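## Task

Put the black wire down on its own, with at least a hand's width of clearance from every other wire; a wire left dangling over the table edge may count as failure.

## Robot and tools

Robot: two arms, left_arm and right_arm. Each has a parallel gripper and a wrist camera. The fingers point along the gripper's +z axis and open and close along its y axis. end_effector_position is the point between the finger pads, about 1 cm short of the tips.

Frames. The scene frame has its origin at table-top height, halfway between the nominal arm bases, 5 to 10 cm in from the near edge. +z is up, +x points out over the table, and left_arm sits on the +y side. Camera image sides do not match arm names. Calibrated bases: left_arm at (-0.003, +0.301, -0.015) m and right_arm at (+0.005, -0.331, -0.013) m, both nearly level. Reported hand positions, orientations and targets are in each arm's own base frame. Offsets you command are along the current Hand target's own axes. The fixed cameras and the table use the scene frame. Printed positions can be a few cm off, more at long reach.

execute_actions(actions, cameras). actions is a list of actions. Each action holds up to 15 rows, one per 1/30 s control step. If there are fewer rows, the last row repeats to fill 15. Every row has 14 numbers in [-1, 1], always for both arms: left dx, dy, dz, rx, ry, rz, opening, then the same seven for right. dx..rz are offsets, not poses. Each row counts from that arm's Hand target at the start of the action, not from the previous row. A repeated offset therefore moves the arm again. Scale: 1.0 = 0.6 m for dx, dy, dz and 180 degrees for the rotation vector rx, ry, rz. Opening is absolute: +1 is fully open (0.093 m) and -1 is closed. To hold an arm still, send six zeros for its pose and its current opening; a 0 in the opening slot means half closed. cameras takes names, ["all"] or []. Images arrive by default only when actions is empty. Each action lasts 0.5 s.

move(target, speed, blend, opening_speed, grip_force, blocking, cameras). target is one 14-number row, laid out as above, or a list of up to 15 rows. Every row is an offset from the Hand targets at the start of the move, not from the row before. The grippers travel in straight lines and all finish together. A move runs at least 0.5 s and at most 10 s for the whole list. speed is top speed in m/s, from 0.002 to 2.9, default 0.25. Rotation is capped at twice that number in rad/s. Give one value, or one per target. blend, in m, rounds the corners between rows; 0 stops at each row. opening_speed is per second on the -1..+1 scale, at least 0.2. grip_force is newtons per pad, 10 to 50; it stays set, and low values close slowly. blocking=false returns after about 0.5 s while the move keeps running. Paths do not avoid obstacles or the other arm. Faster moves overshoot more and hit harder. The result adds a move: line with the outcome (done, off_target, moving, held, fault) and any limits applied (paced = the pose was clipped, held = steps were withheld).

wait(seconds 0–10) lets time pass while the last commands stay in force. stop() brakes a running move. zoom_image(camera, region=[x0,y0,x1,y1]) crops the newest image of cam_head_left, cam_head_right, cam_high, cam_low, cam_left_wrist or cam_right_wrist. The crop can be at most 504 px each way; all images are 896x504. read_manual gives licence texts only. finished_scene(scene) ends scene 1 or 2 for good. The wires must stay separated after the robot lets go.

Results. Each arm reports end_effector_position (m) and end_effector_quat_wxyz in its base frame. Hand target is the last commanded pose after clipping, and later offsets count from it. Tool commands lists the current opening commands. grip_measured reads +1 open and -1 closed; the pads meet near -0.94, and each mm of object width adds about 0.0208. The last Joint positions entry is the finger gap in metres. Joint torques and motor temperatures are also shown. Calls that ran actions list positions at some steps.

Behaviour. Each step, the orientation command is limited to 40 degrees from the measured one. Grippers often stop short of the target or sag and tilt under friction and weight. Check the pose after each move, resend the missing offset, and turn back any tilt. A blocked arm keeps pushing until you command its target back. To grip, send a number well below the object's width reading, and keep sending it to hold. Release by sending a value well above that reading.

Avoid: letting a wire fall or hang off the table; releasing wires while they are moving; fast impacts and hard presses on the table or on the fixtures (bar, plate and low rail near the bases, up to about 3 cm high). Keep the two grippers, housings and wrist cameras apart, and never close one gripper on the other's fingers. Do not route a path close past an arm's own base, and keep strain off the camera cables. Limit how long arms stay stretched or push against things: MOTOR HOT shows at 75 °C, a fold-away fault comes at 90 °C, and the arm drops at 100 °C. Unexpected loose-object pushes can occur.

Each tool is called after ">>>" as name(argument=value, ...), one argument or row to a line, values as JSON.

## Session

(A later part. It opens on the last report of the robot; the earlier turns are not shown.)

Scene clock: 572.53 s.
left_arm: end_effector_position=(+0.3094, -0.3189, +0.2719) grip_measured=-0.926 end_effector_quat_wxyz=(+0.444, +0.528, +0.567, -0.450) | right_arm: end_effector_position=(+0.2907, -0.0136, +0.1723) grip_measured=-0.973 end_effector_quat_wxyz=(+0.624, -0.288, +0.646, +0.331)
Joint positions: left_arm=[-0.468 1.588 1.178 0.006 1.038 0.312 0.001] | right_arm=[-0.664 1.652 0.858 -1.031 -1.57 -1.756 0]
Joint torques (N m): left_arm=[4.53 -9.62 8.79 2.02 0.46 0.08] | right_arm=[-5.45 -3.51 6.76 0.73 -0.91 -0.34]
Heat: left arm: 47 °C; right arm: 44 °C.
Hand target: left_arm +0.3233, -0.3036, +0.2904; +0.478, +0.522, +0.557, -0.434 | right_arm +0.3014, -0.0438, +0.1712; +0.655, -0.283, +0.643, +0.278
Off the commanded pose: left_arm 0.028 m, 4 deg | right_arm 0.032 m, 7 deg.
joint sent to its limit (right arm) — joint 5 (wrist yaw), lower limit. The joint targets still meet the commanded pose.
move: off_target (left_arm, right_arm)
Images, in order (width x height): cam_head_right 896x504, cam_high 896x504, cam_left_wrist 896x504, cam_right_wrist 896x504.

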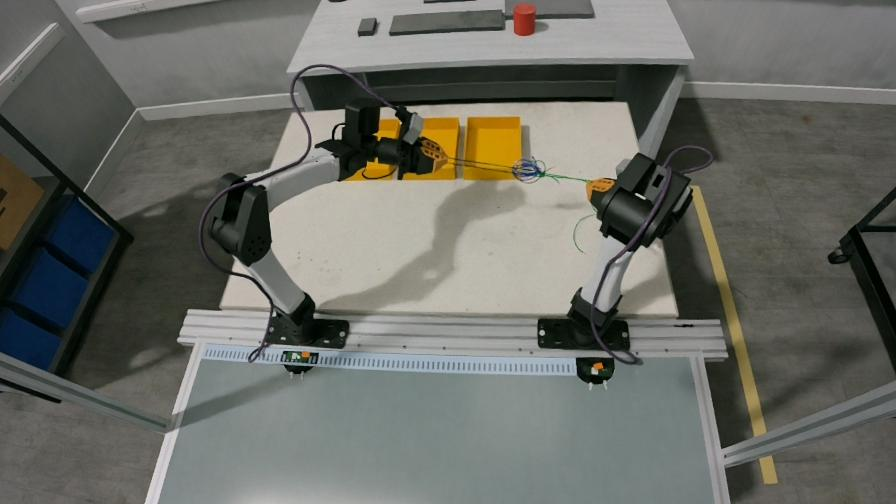

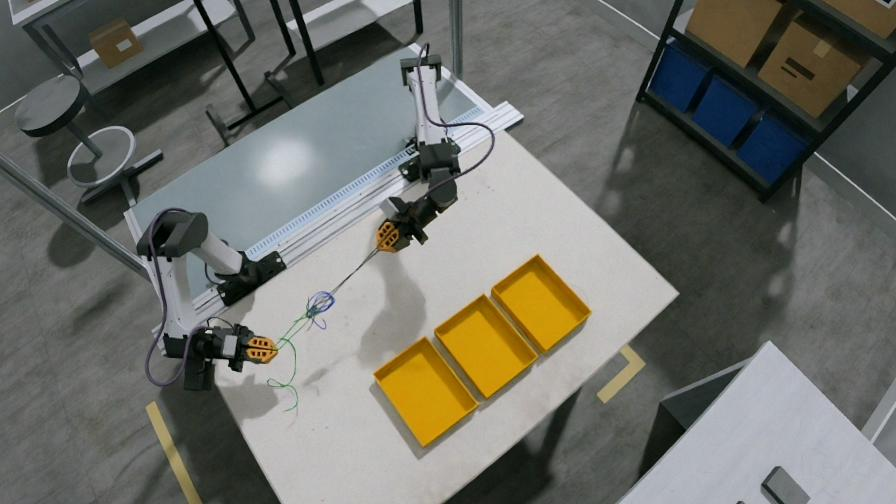

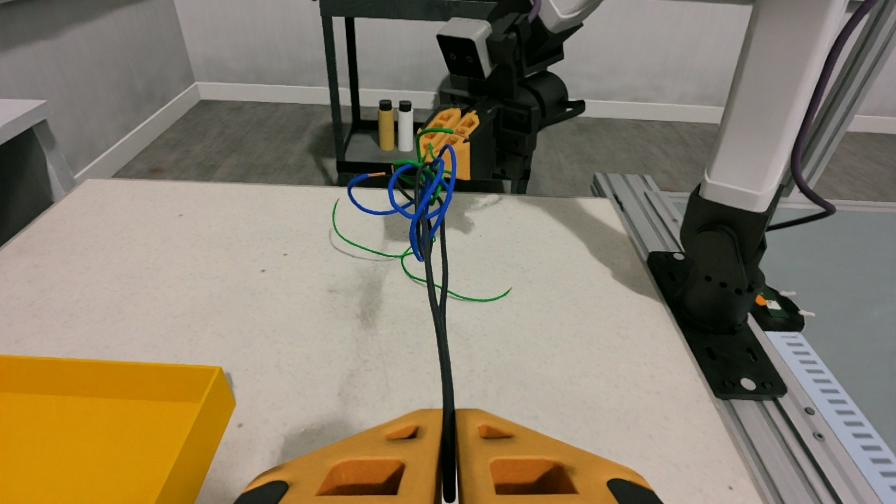

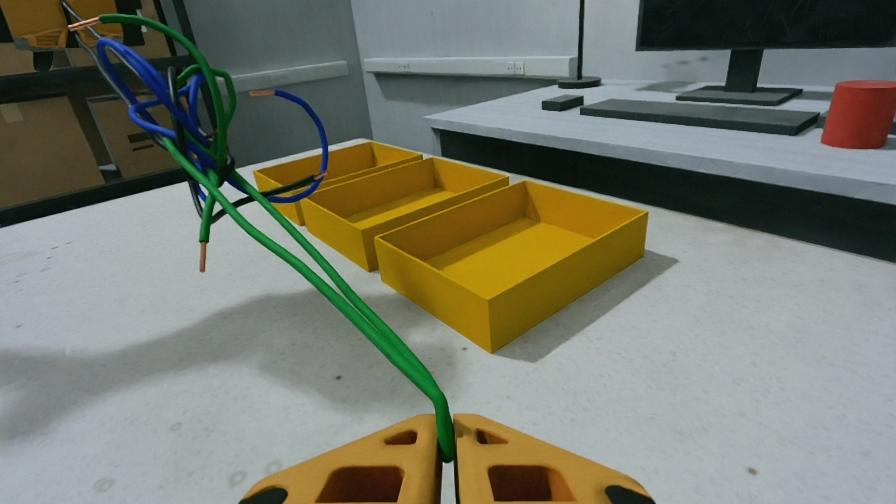

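>>> move(
  target=[0,0,0,0,0,0,-0.9336,-0.02,0.19,0.152,-0.14,0,0,-1],
  cameras=["cam_head_right","cam_left_wrist","cam_right_wrist","cam_high"],
  speed=0.15,
)

>>> zoom_image(
  camera="cam_right_wrist",
  region=[240, 0, 744, 504],
)

>>> zoom_image(
  camera="cam_left_wrist",
  region=[340, 170, 640, 470],
)

Scene clock: 599.77 s.
left_arm: end_effector_position=(+0.3221, -0.3065, +0.2727) grip_measured=-0.926 end_effector_quat_wxyz=(+0.455, +0.517, +0.575, -0.440) | right_arm: end_effector_position=(+0.2817, +0.0983, +0.1697) grip_measured=-0.973 end_effector_quat_wxyz=(+0.551, -0.436, +0.570, +0.426)
Joint positions: left_arm=[-0.428 1.588 1.178 0.011 1.038 0.312 0.001] | right_arm=[-0.264 1.645 0.869 -0.924 -1.541 -1.692 0]
Joint torques (N m): left_arm=[1.22 -9.46 8.81 2 0.49 0.07] | right_arm=[0.72 -9.7 4.41 0.32 -1.27 0.06]
Motor temperatures (°C): left_arm=[29 47 47 45 28 30 29] | right_arm=[33 40 36 33 30 29 29]
Heat: left arm: 47 °C; right arm: 40 °C.
Hand target: left_arm +0.3233, -0.3036, +0.2904; +0.478, +0.522, +0.557, -0.434 | right_arm +0.2807, +0.1008, +0.1828; +0.577, -0.419, +0.567, +0.412
Off the commanded pose: left_arm 0.018 m, 3 deg | right_arm 0.013 m, 4 deg.
joint sent to its limit (right arm) — joint 5 (wrist yaw), lower limit. The joint targets are off in orientation, not in position.
move: off_target (left_arm, right_arm)
Images, in order (width x height): cam_head_right 896x504, cam_high 896x504, cam_left_wrist 896x504, cam_right_wrist 896x504.

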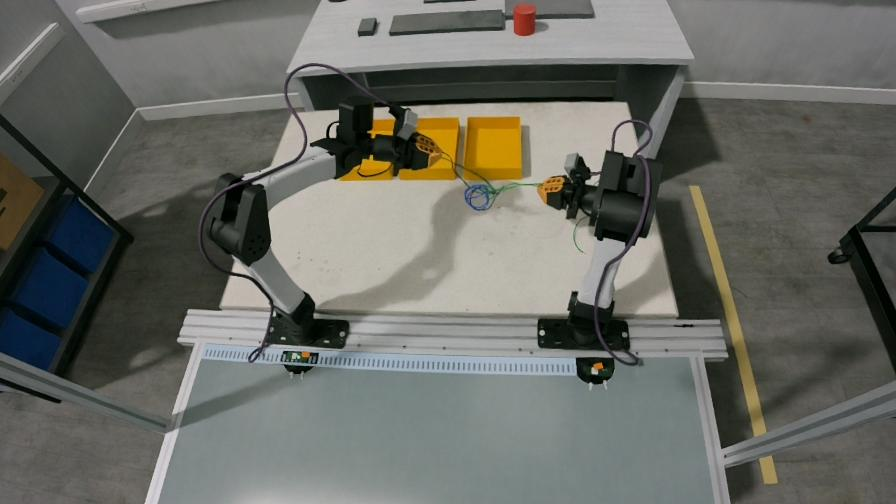

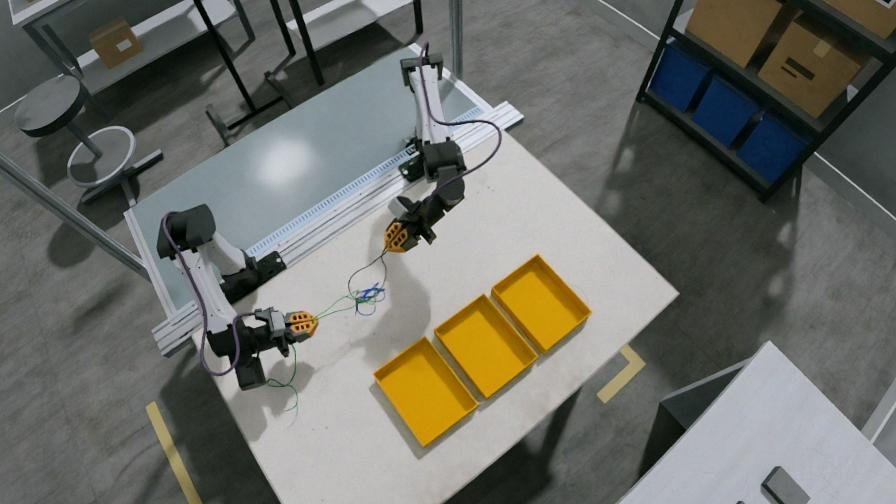

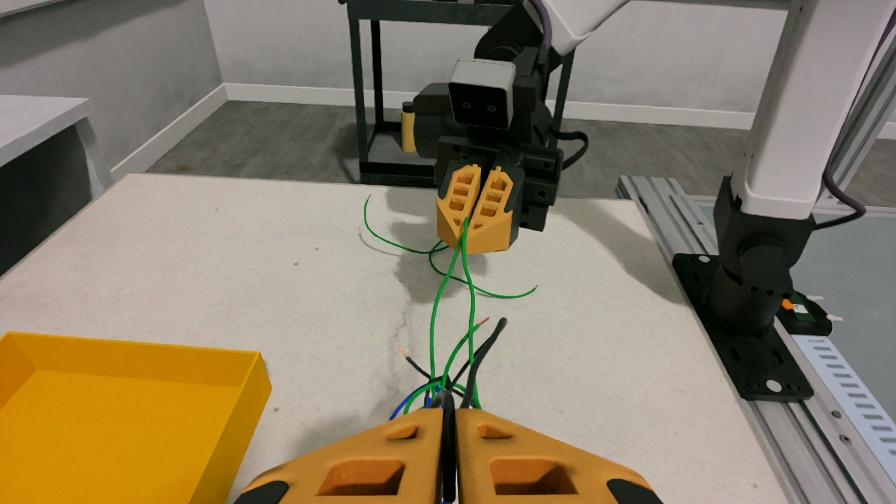

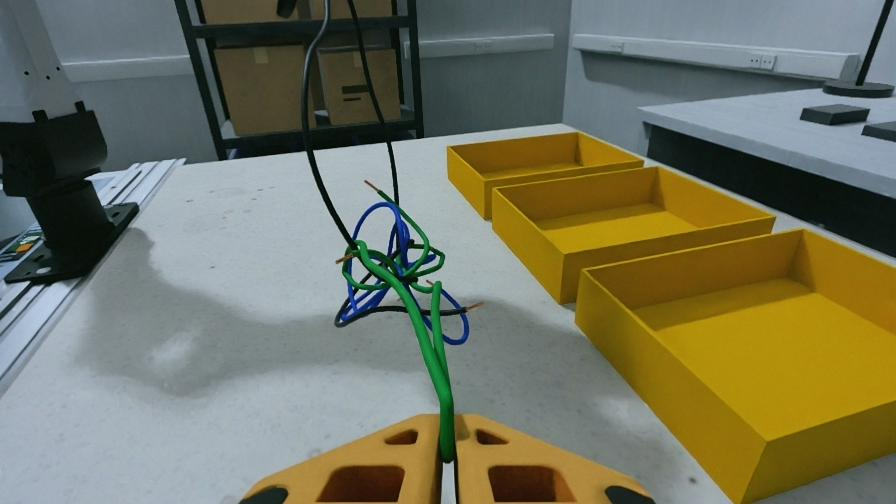

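Scaled by 1.000.

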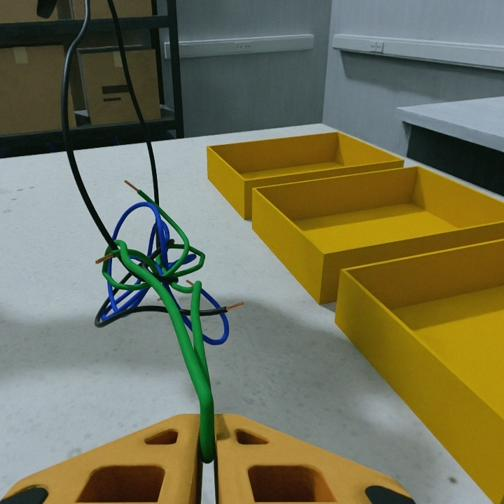

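Scaled by 1.680 from the camera's 896x504 image, which has a finer 1280x720 frame.

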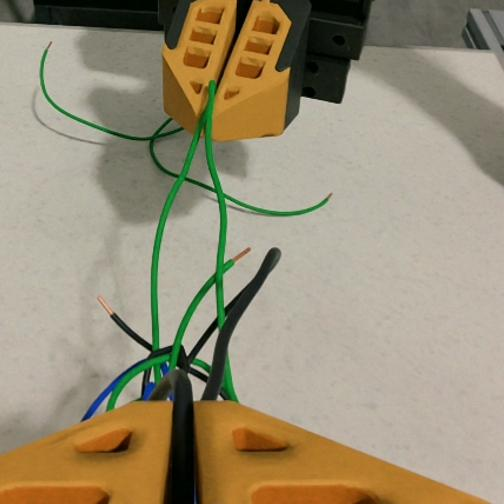

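>>> move(
  target=[0.25,0,0,0,0,0,-0.9336,0.14,0,0,0,0,0,-1],
  cameras=["cam_head_right","cam_left_wrist","cam_right_wrist","cam_high","cam_low"],
  speed=0.1,
)

>>> zoom_image(
  camera="cam_right_wrist",
  region=[240, 0, 744, 504],
)

>>> zoom_image(
  camera="cam_left_wrist",
  region=[340, 170, 640, 470],
)

Scene clock: 619.73 s.
left_arm: end_effector_position=(+0.3230, -0.2807, +0.1435) grip_measured=-0.926 end_effector_quat_wxyz=(+0.473, +0.520, +0.563, -0.434) | right_arm: end_effector_position=(+0.2834, +0.0979, +0.0949) grip_measured=-0.973 end_effector_quat_wxyz=(+0.557, -0.442, +0.565, +0.419)
Joint positions: left_arm=[-0.357 1.783 0.805 0.579 1.099 0.362 0.001] | right_arm=[-0.264 1.848 0.731 -0.523 -1.542 -1.659 0]
Joint torques (N m): left_arm=[1.16 -7.21 5.65 1.96 0.53 0.1] | right_arm=[0.84 -7.27 2.92 0.44 -1.26 -0.04]
Heat: left arm: 48 °C; right arm: 42 °C.
Hand target: left_arm +0.3237, -0.2785, +0.1425; +0.478, +0.522, +0.557, -0.434 | right_arm +0.2822, +0.1008, +0.0989; +0.577, -0.419, +0.567, +0.412
Off the commanded pose: left_arm 0.002 m, 1 deg | right_arm 0.005 m, 4 deg.
joint sent to its limit (right arm) — joint 5 (wrist yaw), lower limit. The joint targets are off in orientation, not in position.
move: off_target (right_arm)
Images, in order (width x height): cam_head_right 896x504, cam_high 896x504, cam_low 896x504, cam_left_wrist 896x504, cam_right_wrist 896x504.

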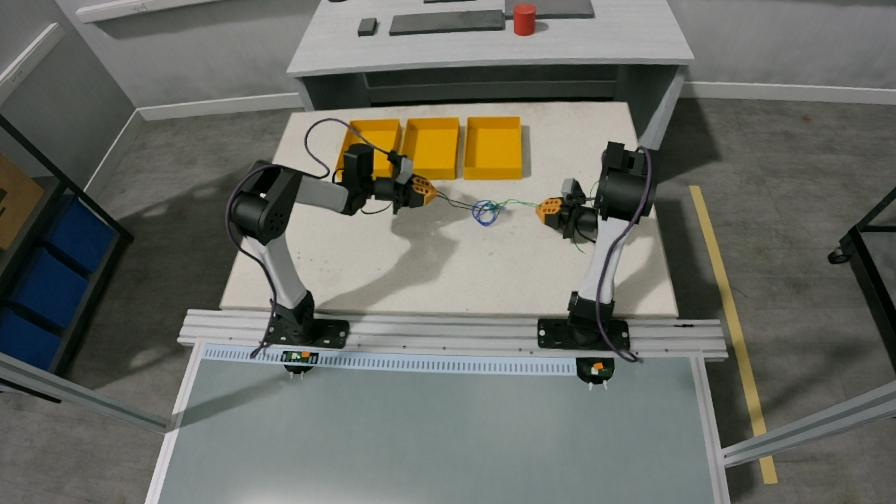

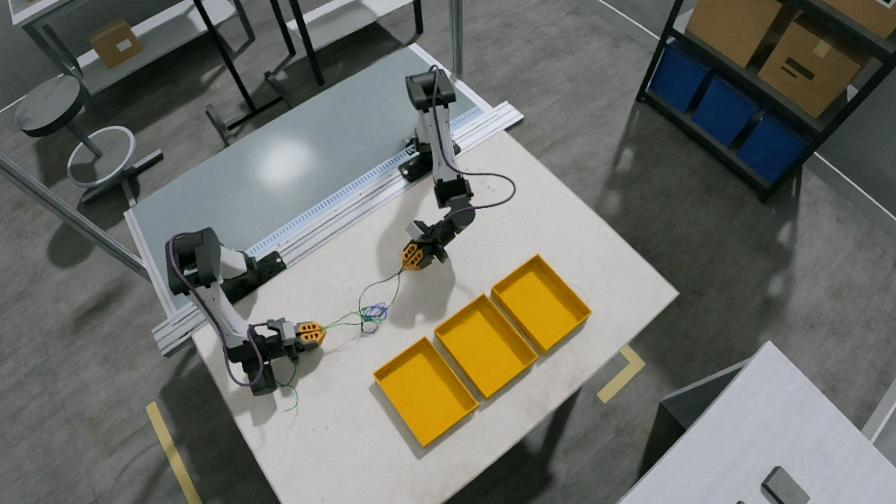

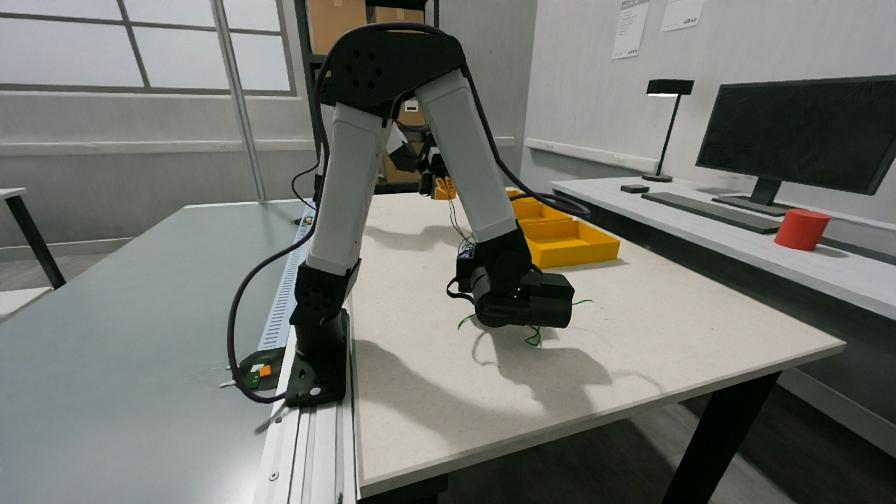

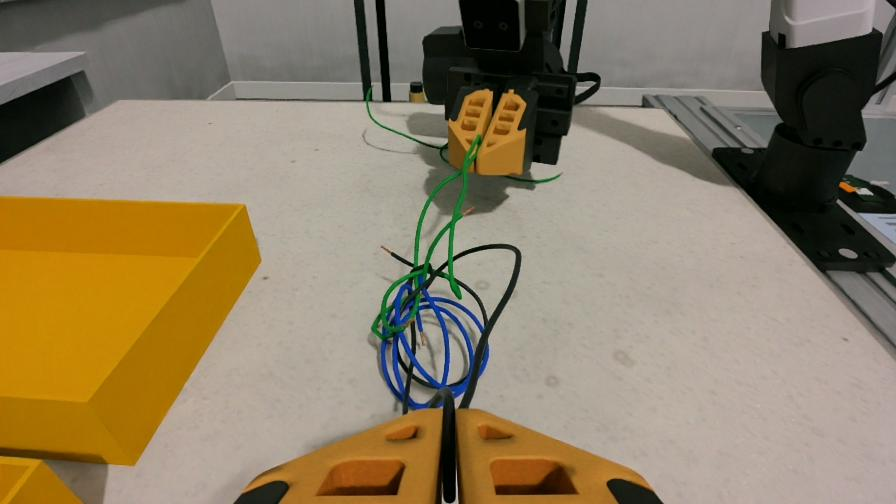

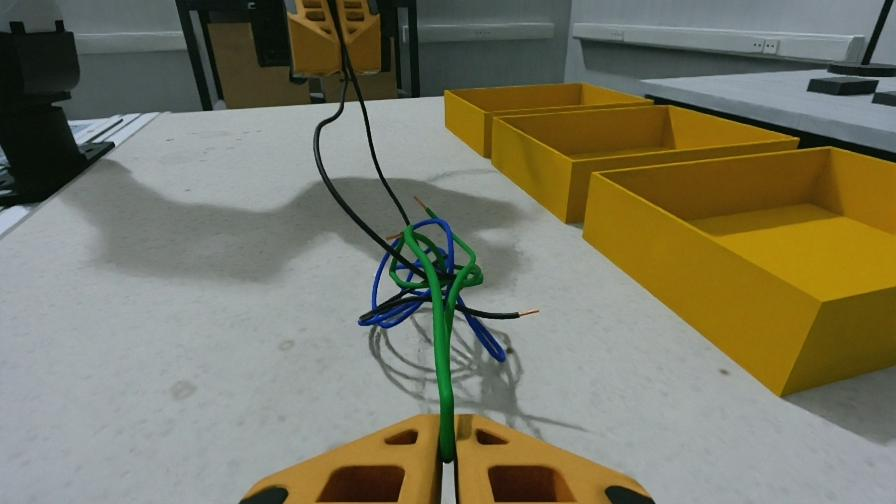

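Scaled by 1.000.

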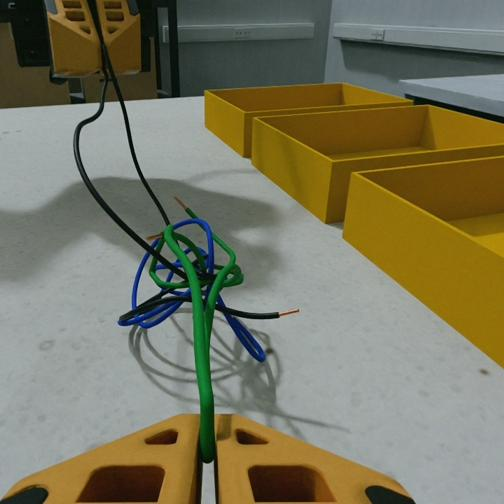

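Scaled by 1.680 from the camera's 896x504 image, which has a finer 1280x720 frame.

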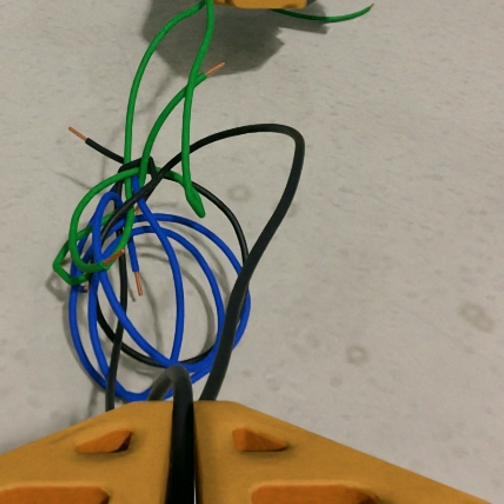

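>>> move(
  target=[
    [0.075,0,0,0,0,0,-0.9336,0.05,0,0.03,0,0,0,-1],
    [0.075,0,0,0,0,0,-0.9336,0.05,0,0.03,0,0,0,-0.5],
    [0.075,0,0,0,0,0,-0.9336,0.0,0.03,-0.12,0,0,0,-0.5],
  ],
  cameras=["cam_head_right","cam_left_wrist","cam_right_wrist","cam_high"],
  speed=0.1,
  opening_speed=0.5,
)

>>> zoom_image(
  camera="cam_right_wrist",
  region=[240, 0, 744, 504],
)

>>> zoom_image(
  camera="cam_left_wrist",
  region=[340, 170, 640, 470],
)

Scene clock: 650.13 s.
left_arm: end_effector_position=(+0.3232, -0.2735, +0.0993) grip_measured=-0.926 end_effector_quat_wxyz=(+0.472, +0.520, +0.563, -0.436) | right_arm: end_effector_position=(+0.2402, +0.0435, +0.0899) grip_measured=-0.503 end_effector_quat_wxyz=(+0.609, -0.336, +0.635, +0.336)
Joint positions: left_arm=[-0.336 1.921 0.747 0.76 1.121 0.377 0.001] | right_arm=[-0.582 1.65 0.443 -0.456 -1.539 -1.646 0.021]
Joint torques (N m): left_arm=[1.18 -7.49 4.83 1.93 0.51 0.13] | right_arm=[-0.62 -6.57 4.18 0.16 -1.1 -0.28]
Heat: left arm: 47 °C; right arm: 42 °C.
Hand target: left_arm +0.3237, -0.2711, +0.0981; +0.477, +0.522, +0.557, -0.435 | right_arm +0.2427, +0.0379, +0.0981; +0.577, -0.419, +0.567, +0.412
Off the commanded pose: left_arm 0.003 m, 1 deg | right_arm 0.010 m, 15 deg.
move: off_target (right_arm); target 2's new opening was sent with right_arm's hand 0.006 m and 7 deg from that target
Images, in order (width x height): cam_head_right 896x504, cam_high 896x504, cam_left_wrist 896x504, cam_right_wrist 896x504.

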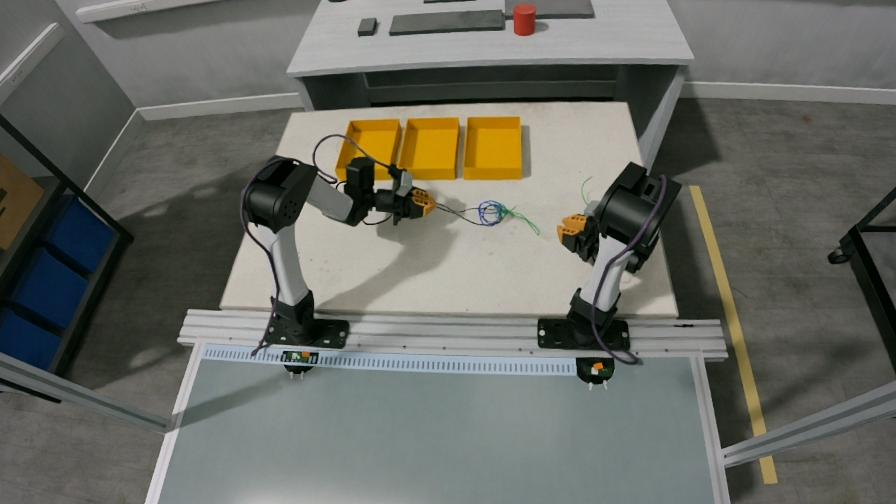

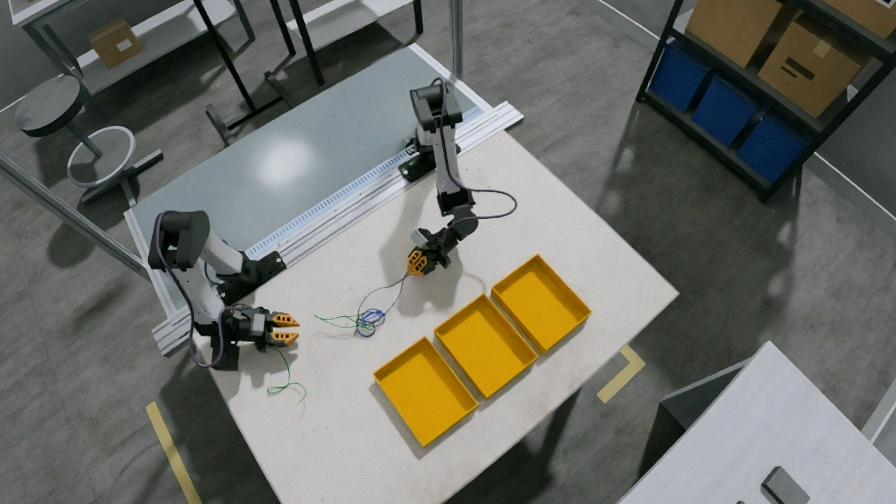

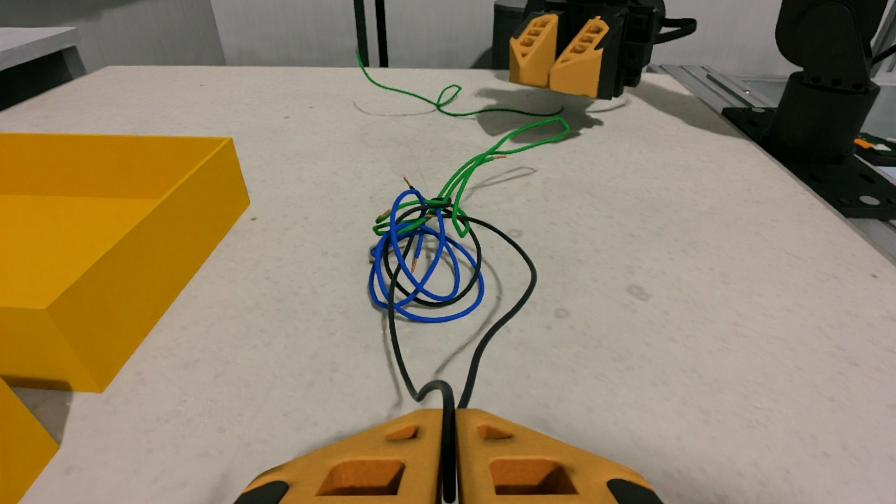

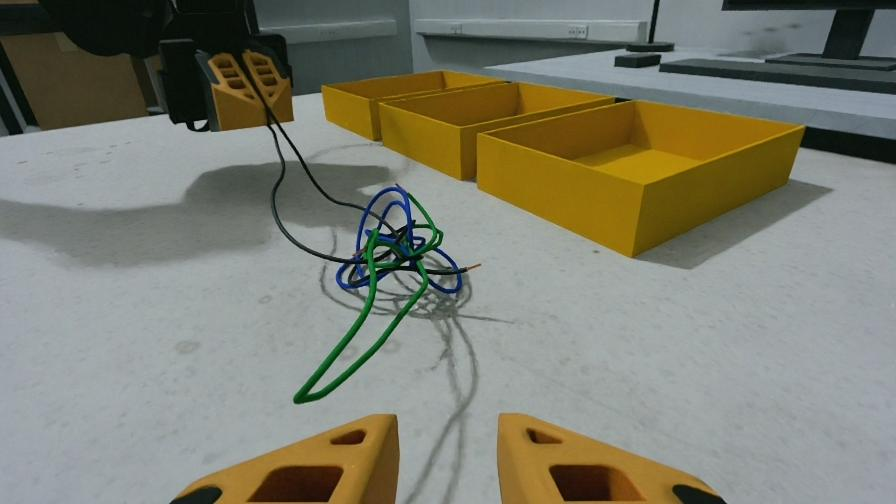

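Scaled by 1.000.

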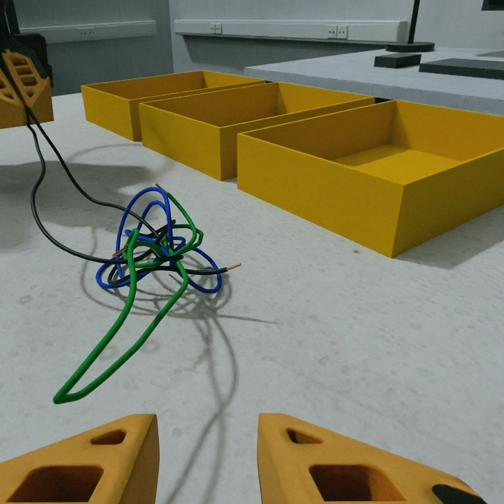

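Scaled by 1.680 from the camera's 896x504 image, which has a finer 1280x720 frame.

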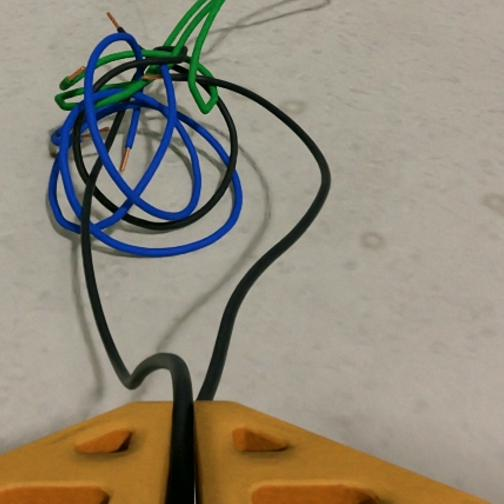

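>>> move(
  target=[
    [0,0,0,0,0,0,-0.9336,-0.22,0.0,-0.05,-0.460,0.329,-0.453,-0.5],
    [0,0,0,0,0,0,-0.9336,-0.22,0.064,0.29,-0.460,0.329,-0.453,-0.5],
  ],
  cameras=["cam_head_right","cam_left_wrist","cam_right_wrist"],
  blend=0.05,
)

>>> zoom_image(
  camera="cam_right_wrist",
  region=[200, 100, 700, 504],
)

Scene clock: 681.03 s.
left_arm: end_effector_position=(+0.3232, -0.2735, +0.0993) grip_measured=-0.926 end_effector_quat_wxyz=(+0.472, +0.520, +0.563, -0.436) | right_arm: end_effector_position=(+0.2581, +0.2139, +0.2289) grip_measured=-0.503 end_effector_quat_wxyz=(-0.010, +0.982, -0.154, +0.107)
Joint positions: left_arm=[-0.336 1.921 0.747 0.76 1.121 0.377 0.001] | right_arm=[0.771 1.741 1.878 -1.562 0.158 -2.072 0.021]
Joint torques (N m): left_arm=[1.14 -7.49 4.79 1.93 0.52 0.12] | right_arm=[0.16 -7.39 6.63 0.53 -0.17 -0.19]
Heat: left arm: 45 °C; right arm: 40 °C.
Hand target: left_arm +0.3237, -0.2711, +0.0981; +0.477, +0.522, +0.557, -0.435 | right_arm +0.2579, +0.2152, +0.2306; -0.001, +1.000, -0.001, +0.001
Off the commanded pose: left_arm 0.003 m, 1 deg | right_arm 0.002 m, 21 deg.
joint sent to its limit (right arm) — joint 4 (wrist pitch), lower limit; joint 6 (wrist roll), lower limit. The joint targets are off in orientation, not in position.
move: off_target (right_arm); limits=paced
Images, in order (width x height): cam_head_right 896x504, cam_left_wrist 896x504, cam_right_wrist 896x504.

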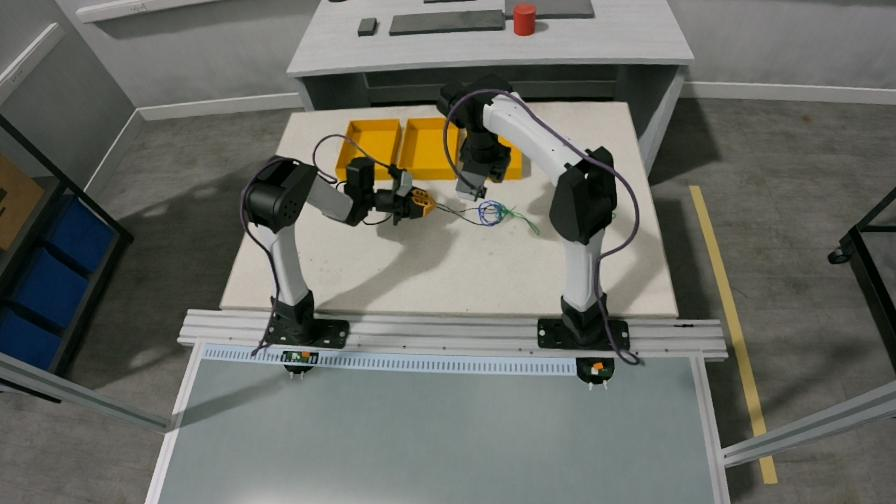

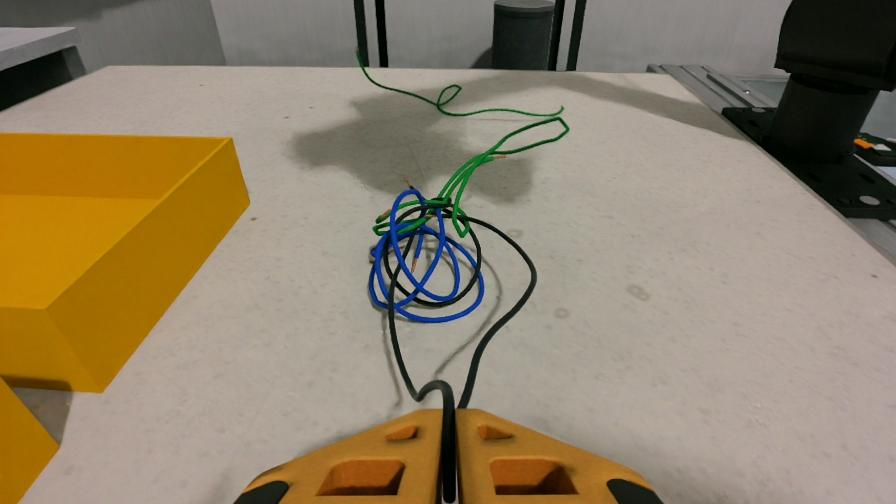

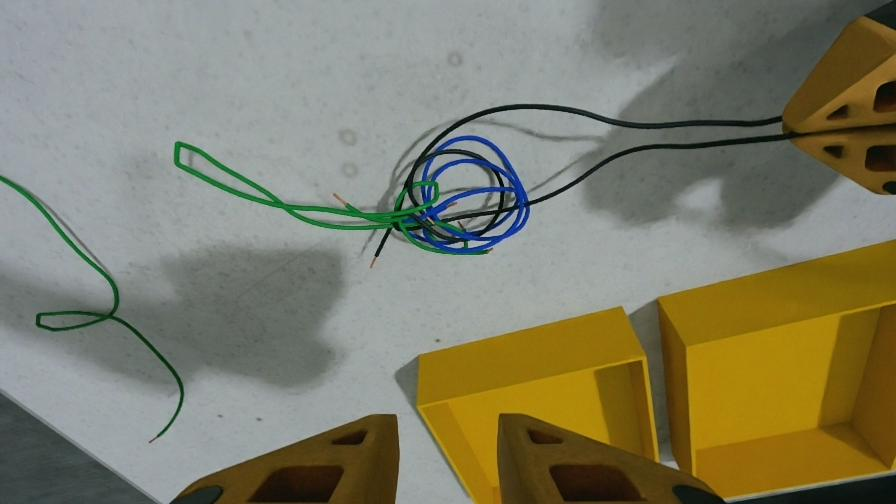

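Scaled by 1.008 from the camera's 896x504 image, which has a finer 1280x720 frame.

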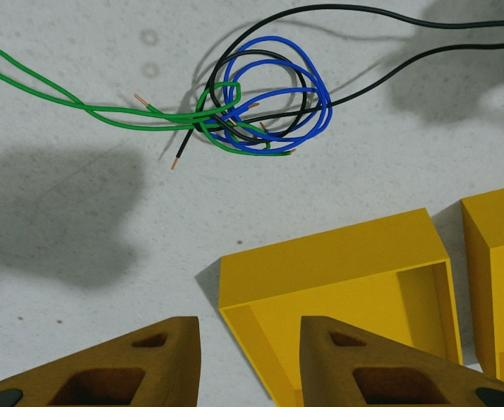

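>>> zoom_image(
  camera="cam_right_wrist",
  region=[320, 90, 560, 290],
)

>>> zoom_image(
  camera="cam_left_wrist",
  region=[340, 100, 600, 340],
)

Scaled by 2.100 from the camera's 896x504 image, which has a finer 1280x720 frame.

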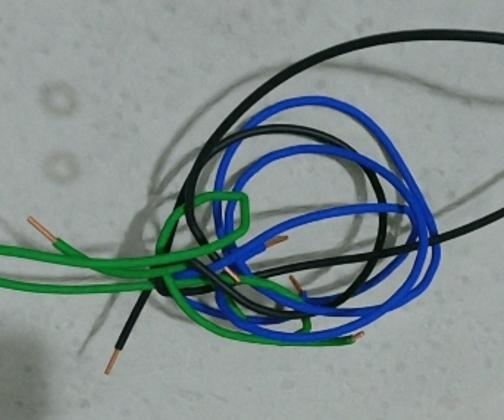

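Scaled by 1.938 from the camera's 896x504 image, which has a finer 1280x720 frame.

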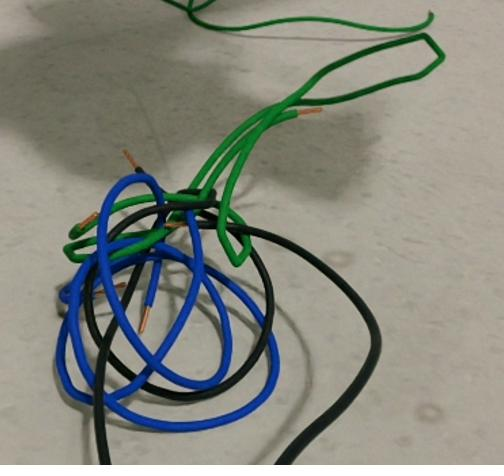

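>>> move(
  target=[
    [0,0,0,0,0,0,-0.9336,0.02,0.042,0,0,0,0.817,-0.3],
    [0,0,0,0,0,0,-0.9336,0.087,0.025,0.14,0,0,0.817,-0.3],
  ],
  cameras=["all"],
  speed=0.3,
)

>>> zoom_image(
  camera="cam_right_wrist",
  region=[200, 100, 700, 504],
)

>>> zoom_image(
  camera="cam_left_wrist",
  region=[300, 60, 640, 360],
)

Scene clock: 817.10 s.
left_arm: end_effector_position=(+0.3232, -0.2735, +0.0993) grip_measured=-0.926 end_effector_quat_wxyz=(+0.472, +0.520, +0.563, -0.436) | right_arm: end_effector_position=(+0.3061, +0.1981, +0.1435) grip_measured=-0.303 end_effector_quat_wxyz=(-0.008, -0.281, +0.960, -0.007)
Joint positions: left_arm=[-0.336 1.921 0.747 0.76 1.121 0.377 0.001] | right_arm=[0.578 1.953 1.822 -1.458 0.009 0.009 0.031]
Joint torques (N m): left_arm=[1.14 -7.47 4.83 1.93 0.51 0.13] | right_arm=[-0.16 -10.86 5.98 0.51 -0.17 -0.17]
Motor temperatures (°C): left_arm=[29 42 42 44 28 30 29] | right_arm=[31 42 40 31 29 29 28]
Heat: left arm: 44 °C; right arm: 42 °C.
Hand target: left_arm +0.3237, -0.2711, +0.0981; +0.477, +0.522, +0.557, -0.435 | right_arm +0.3102, +0.2002, +0.1466; +0.001, -0.283, +0.959, +0.000
Off the commanded pose: left_arm 0.003 m, 1 deg | right_arm 0.006 m, 1 deg.
move: done

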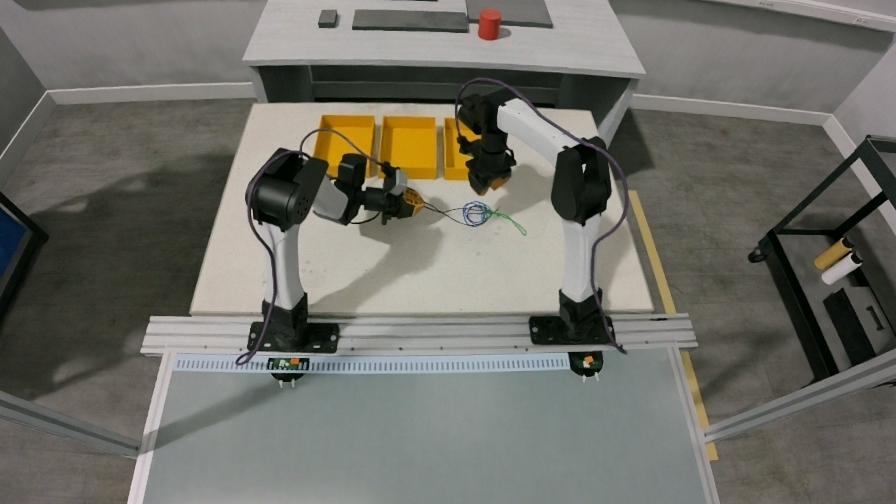

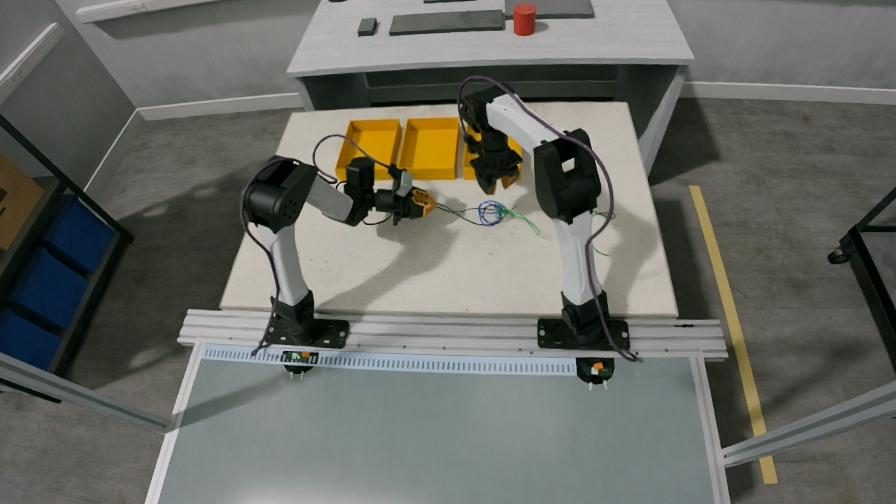

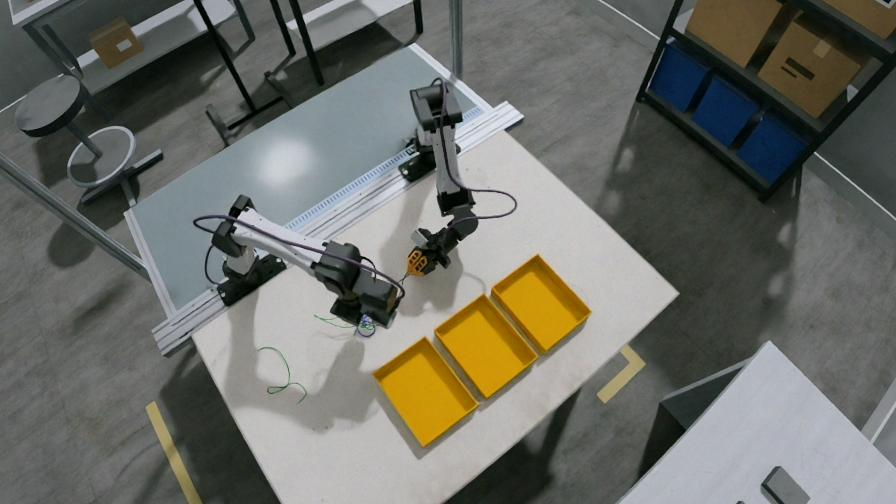

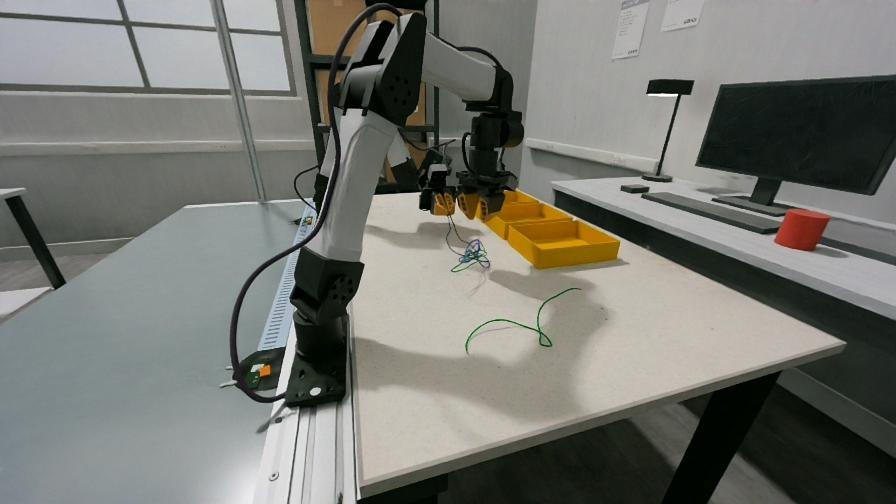

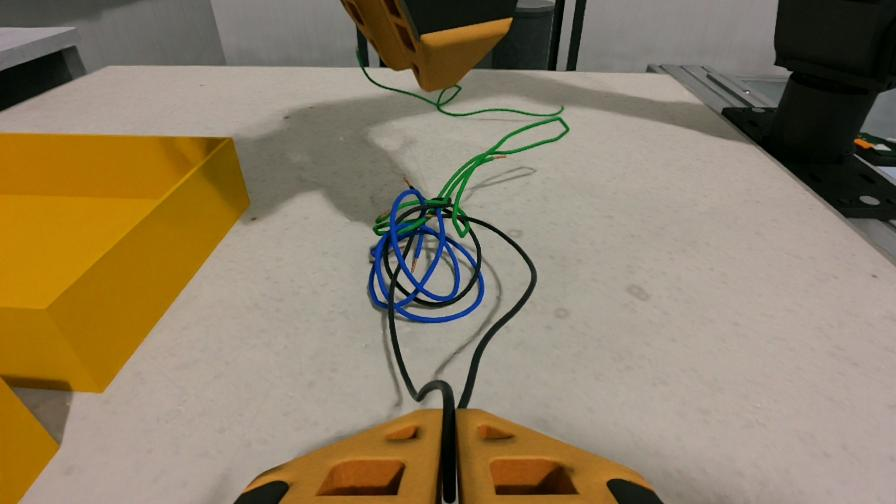

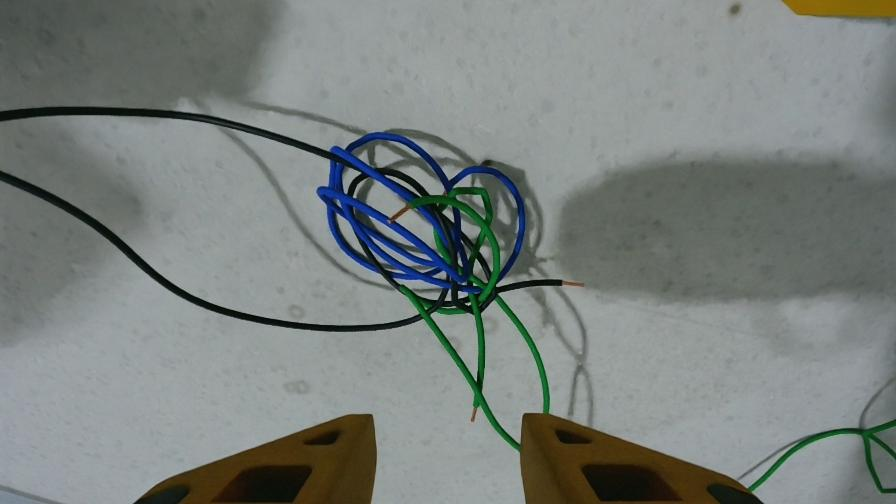

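Scaled by 1.008 from the camera's 896x504 image, which has a finer 1280x720 frame.

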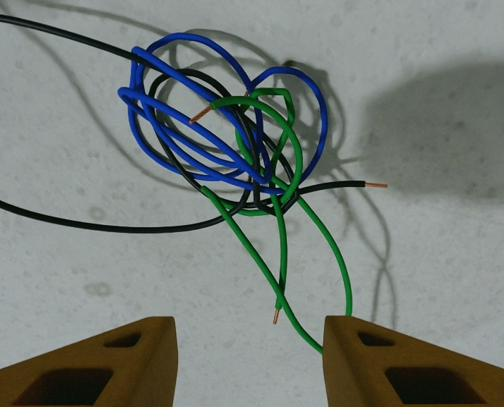

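Scaled by 1.482 from the camera's 896x504 image, which has a finer 1280x720 frame.

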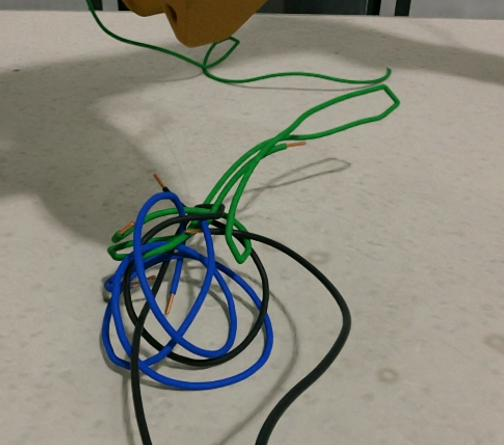

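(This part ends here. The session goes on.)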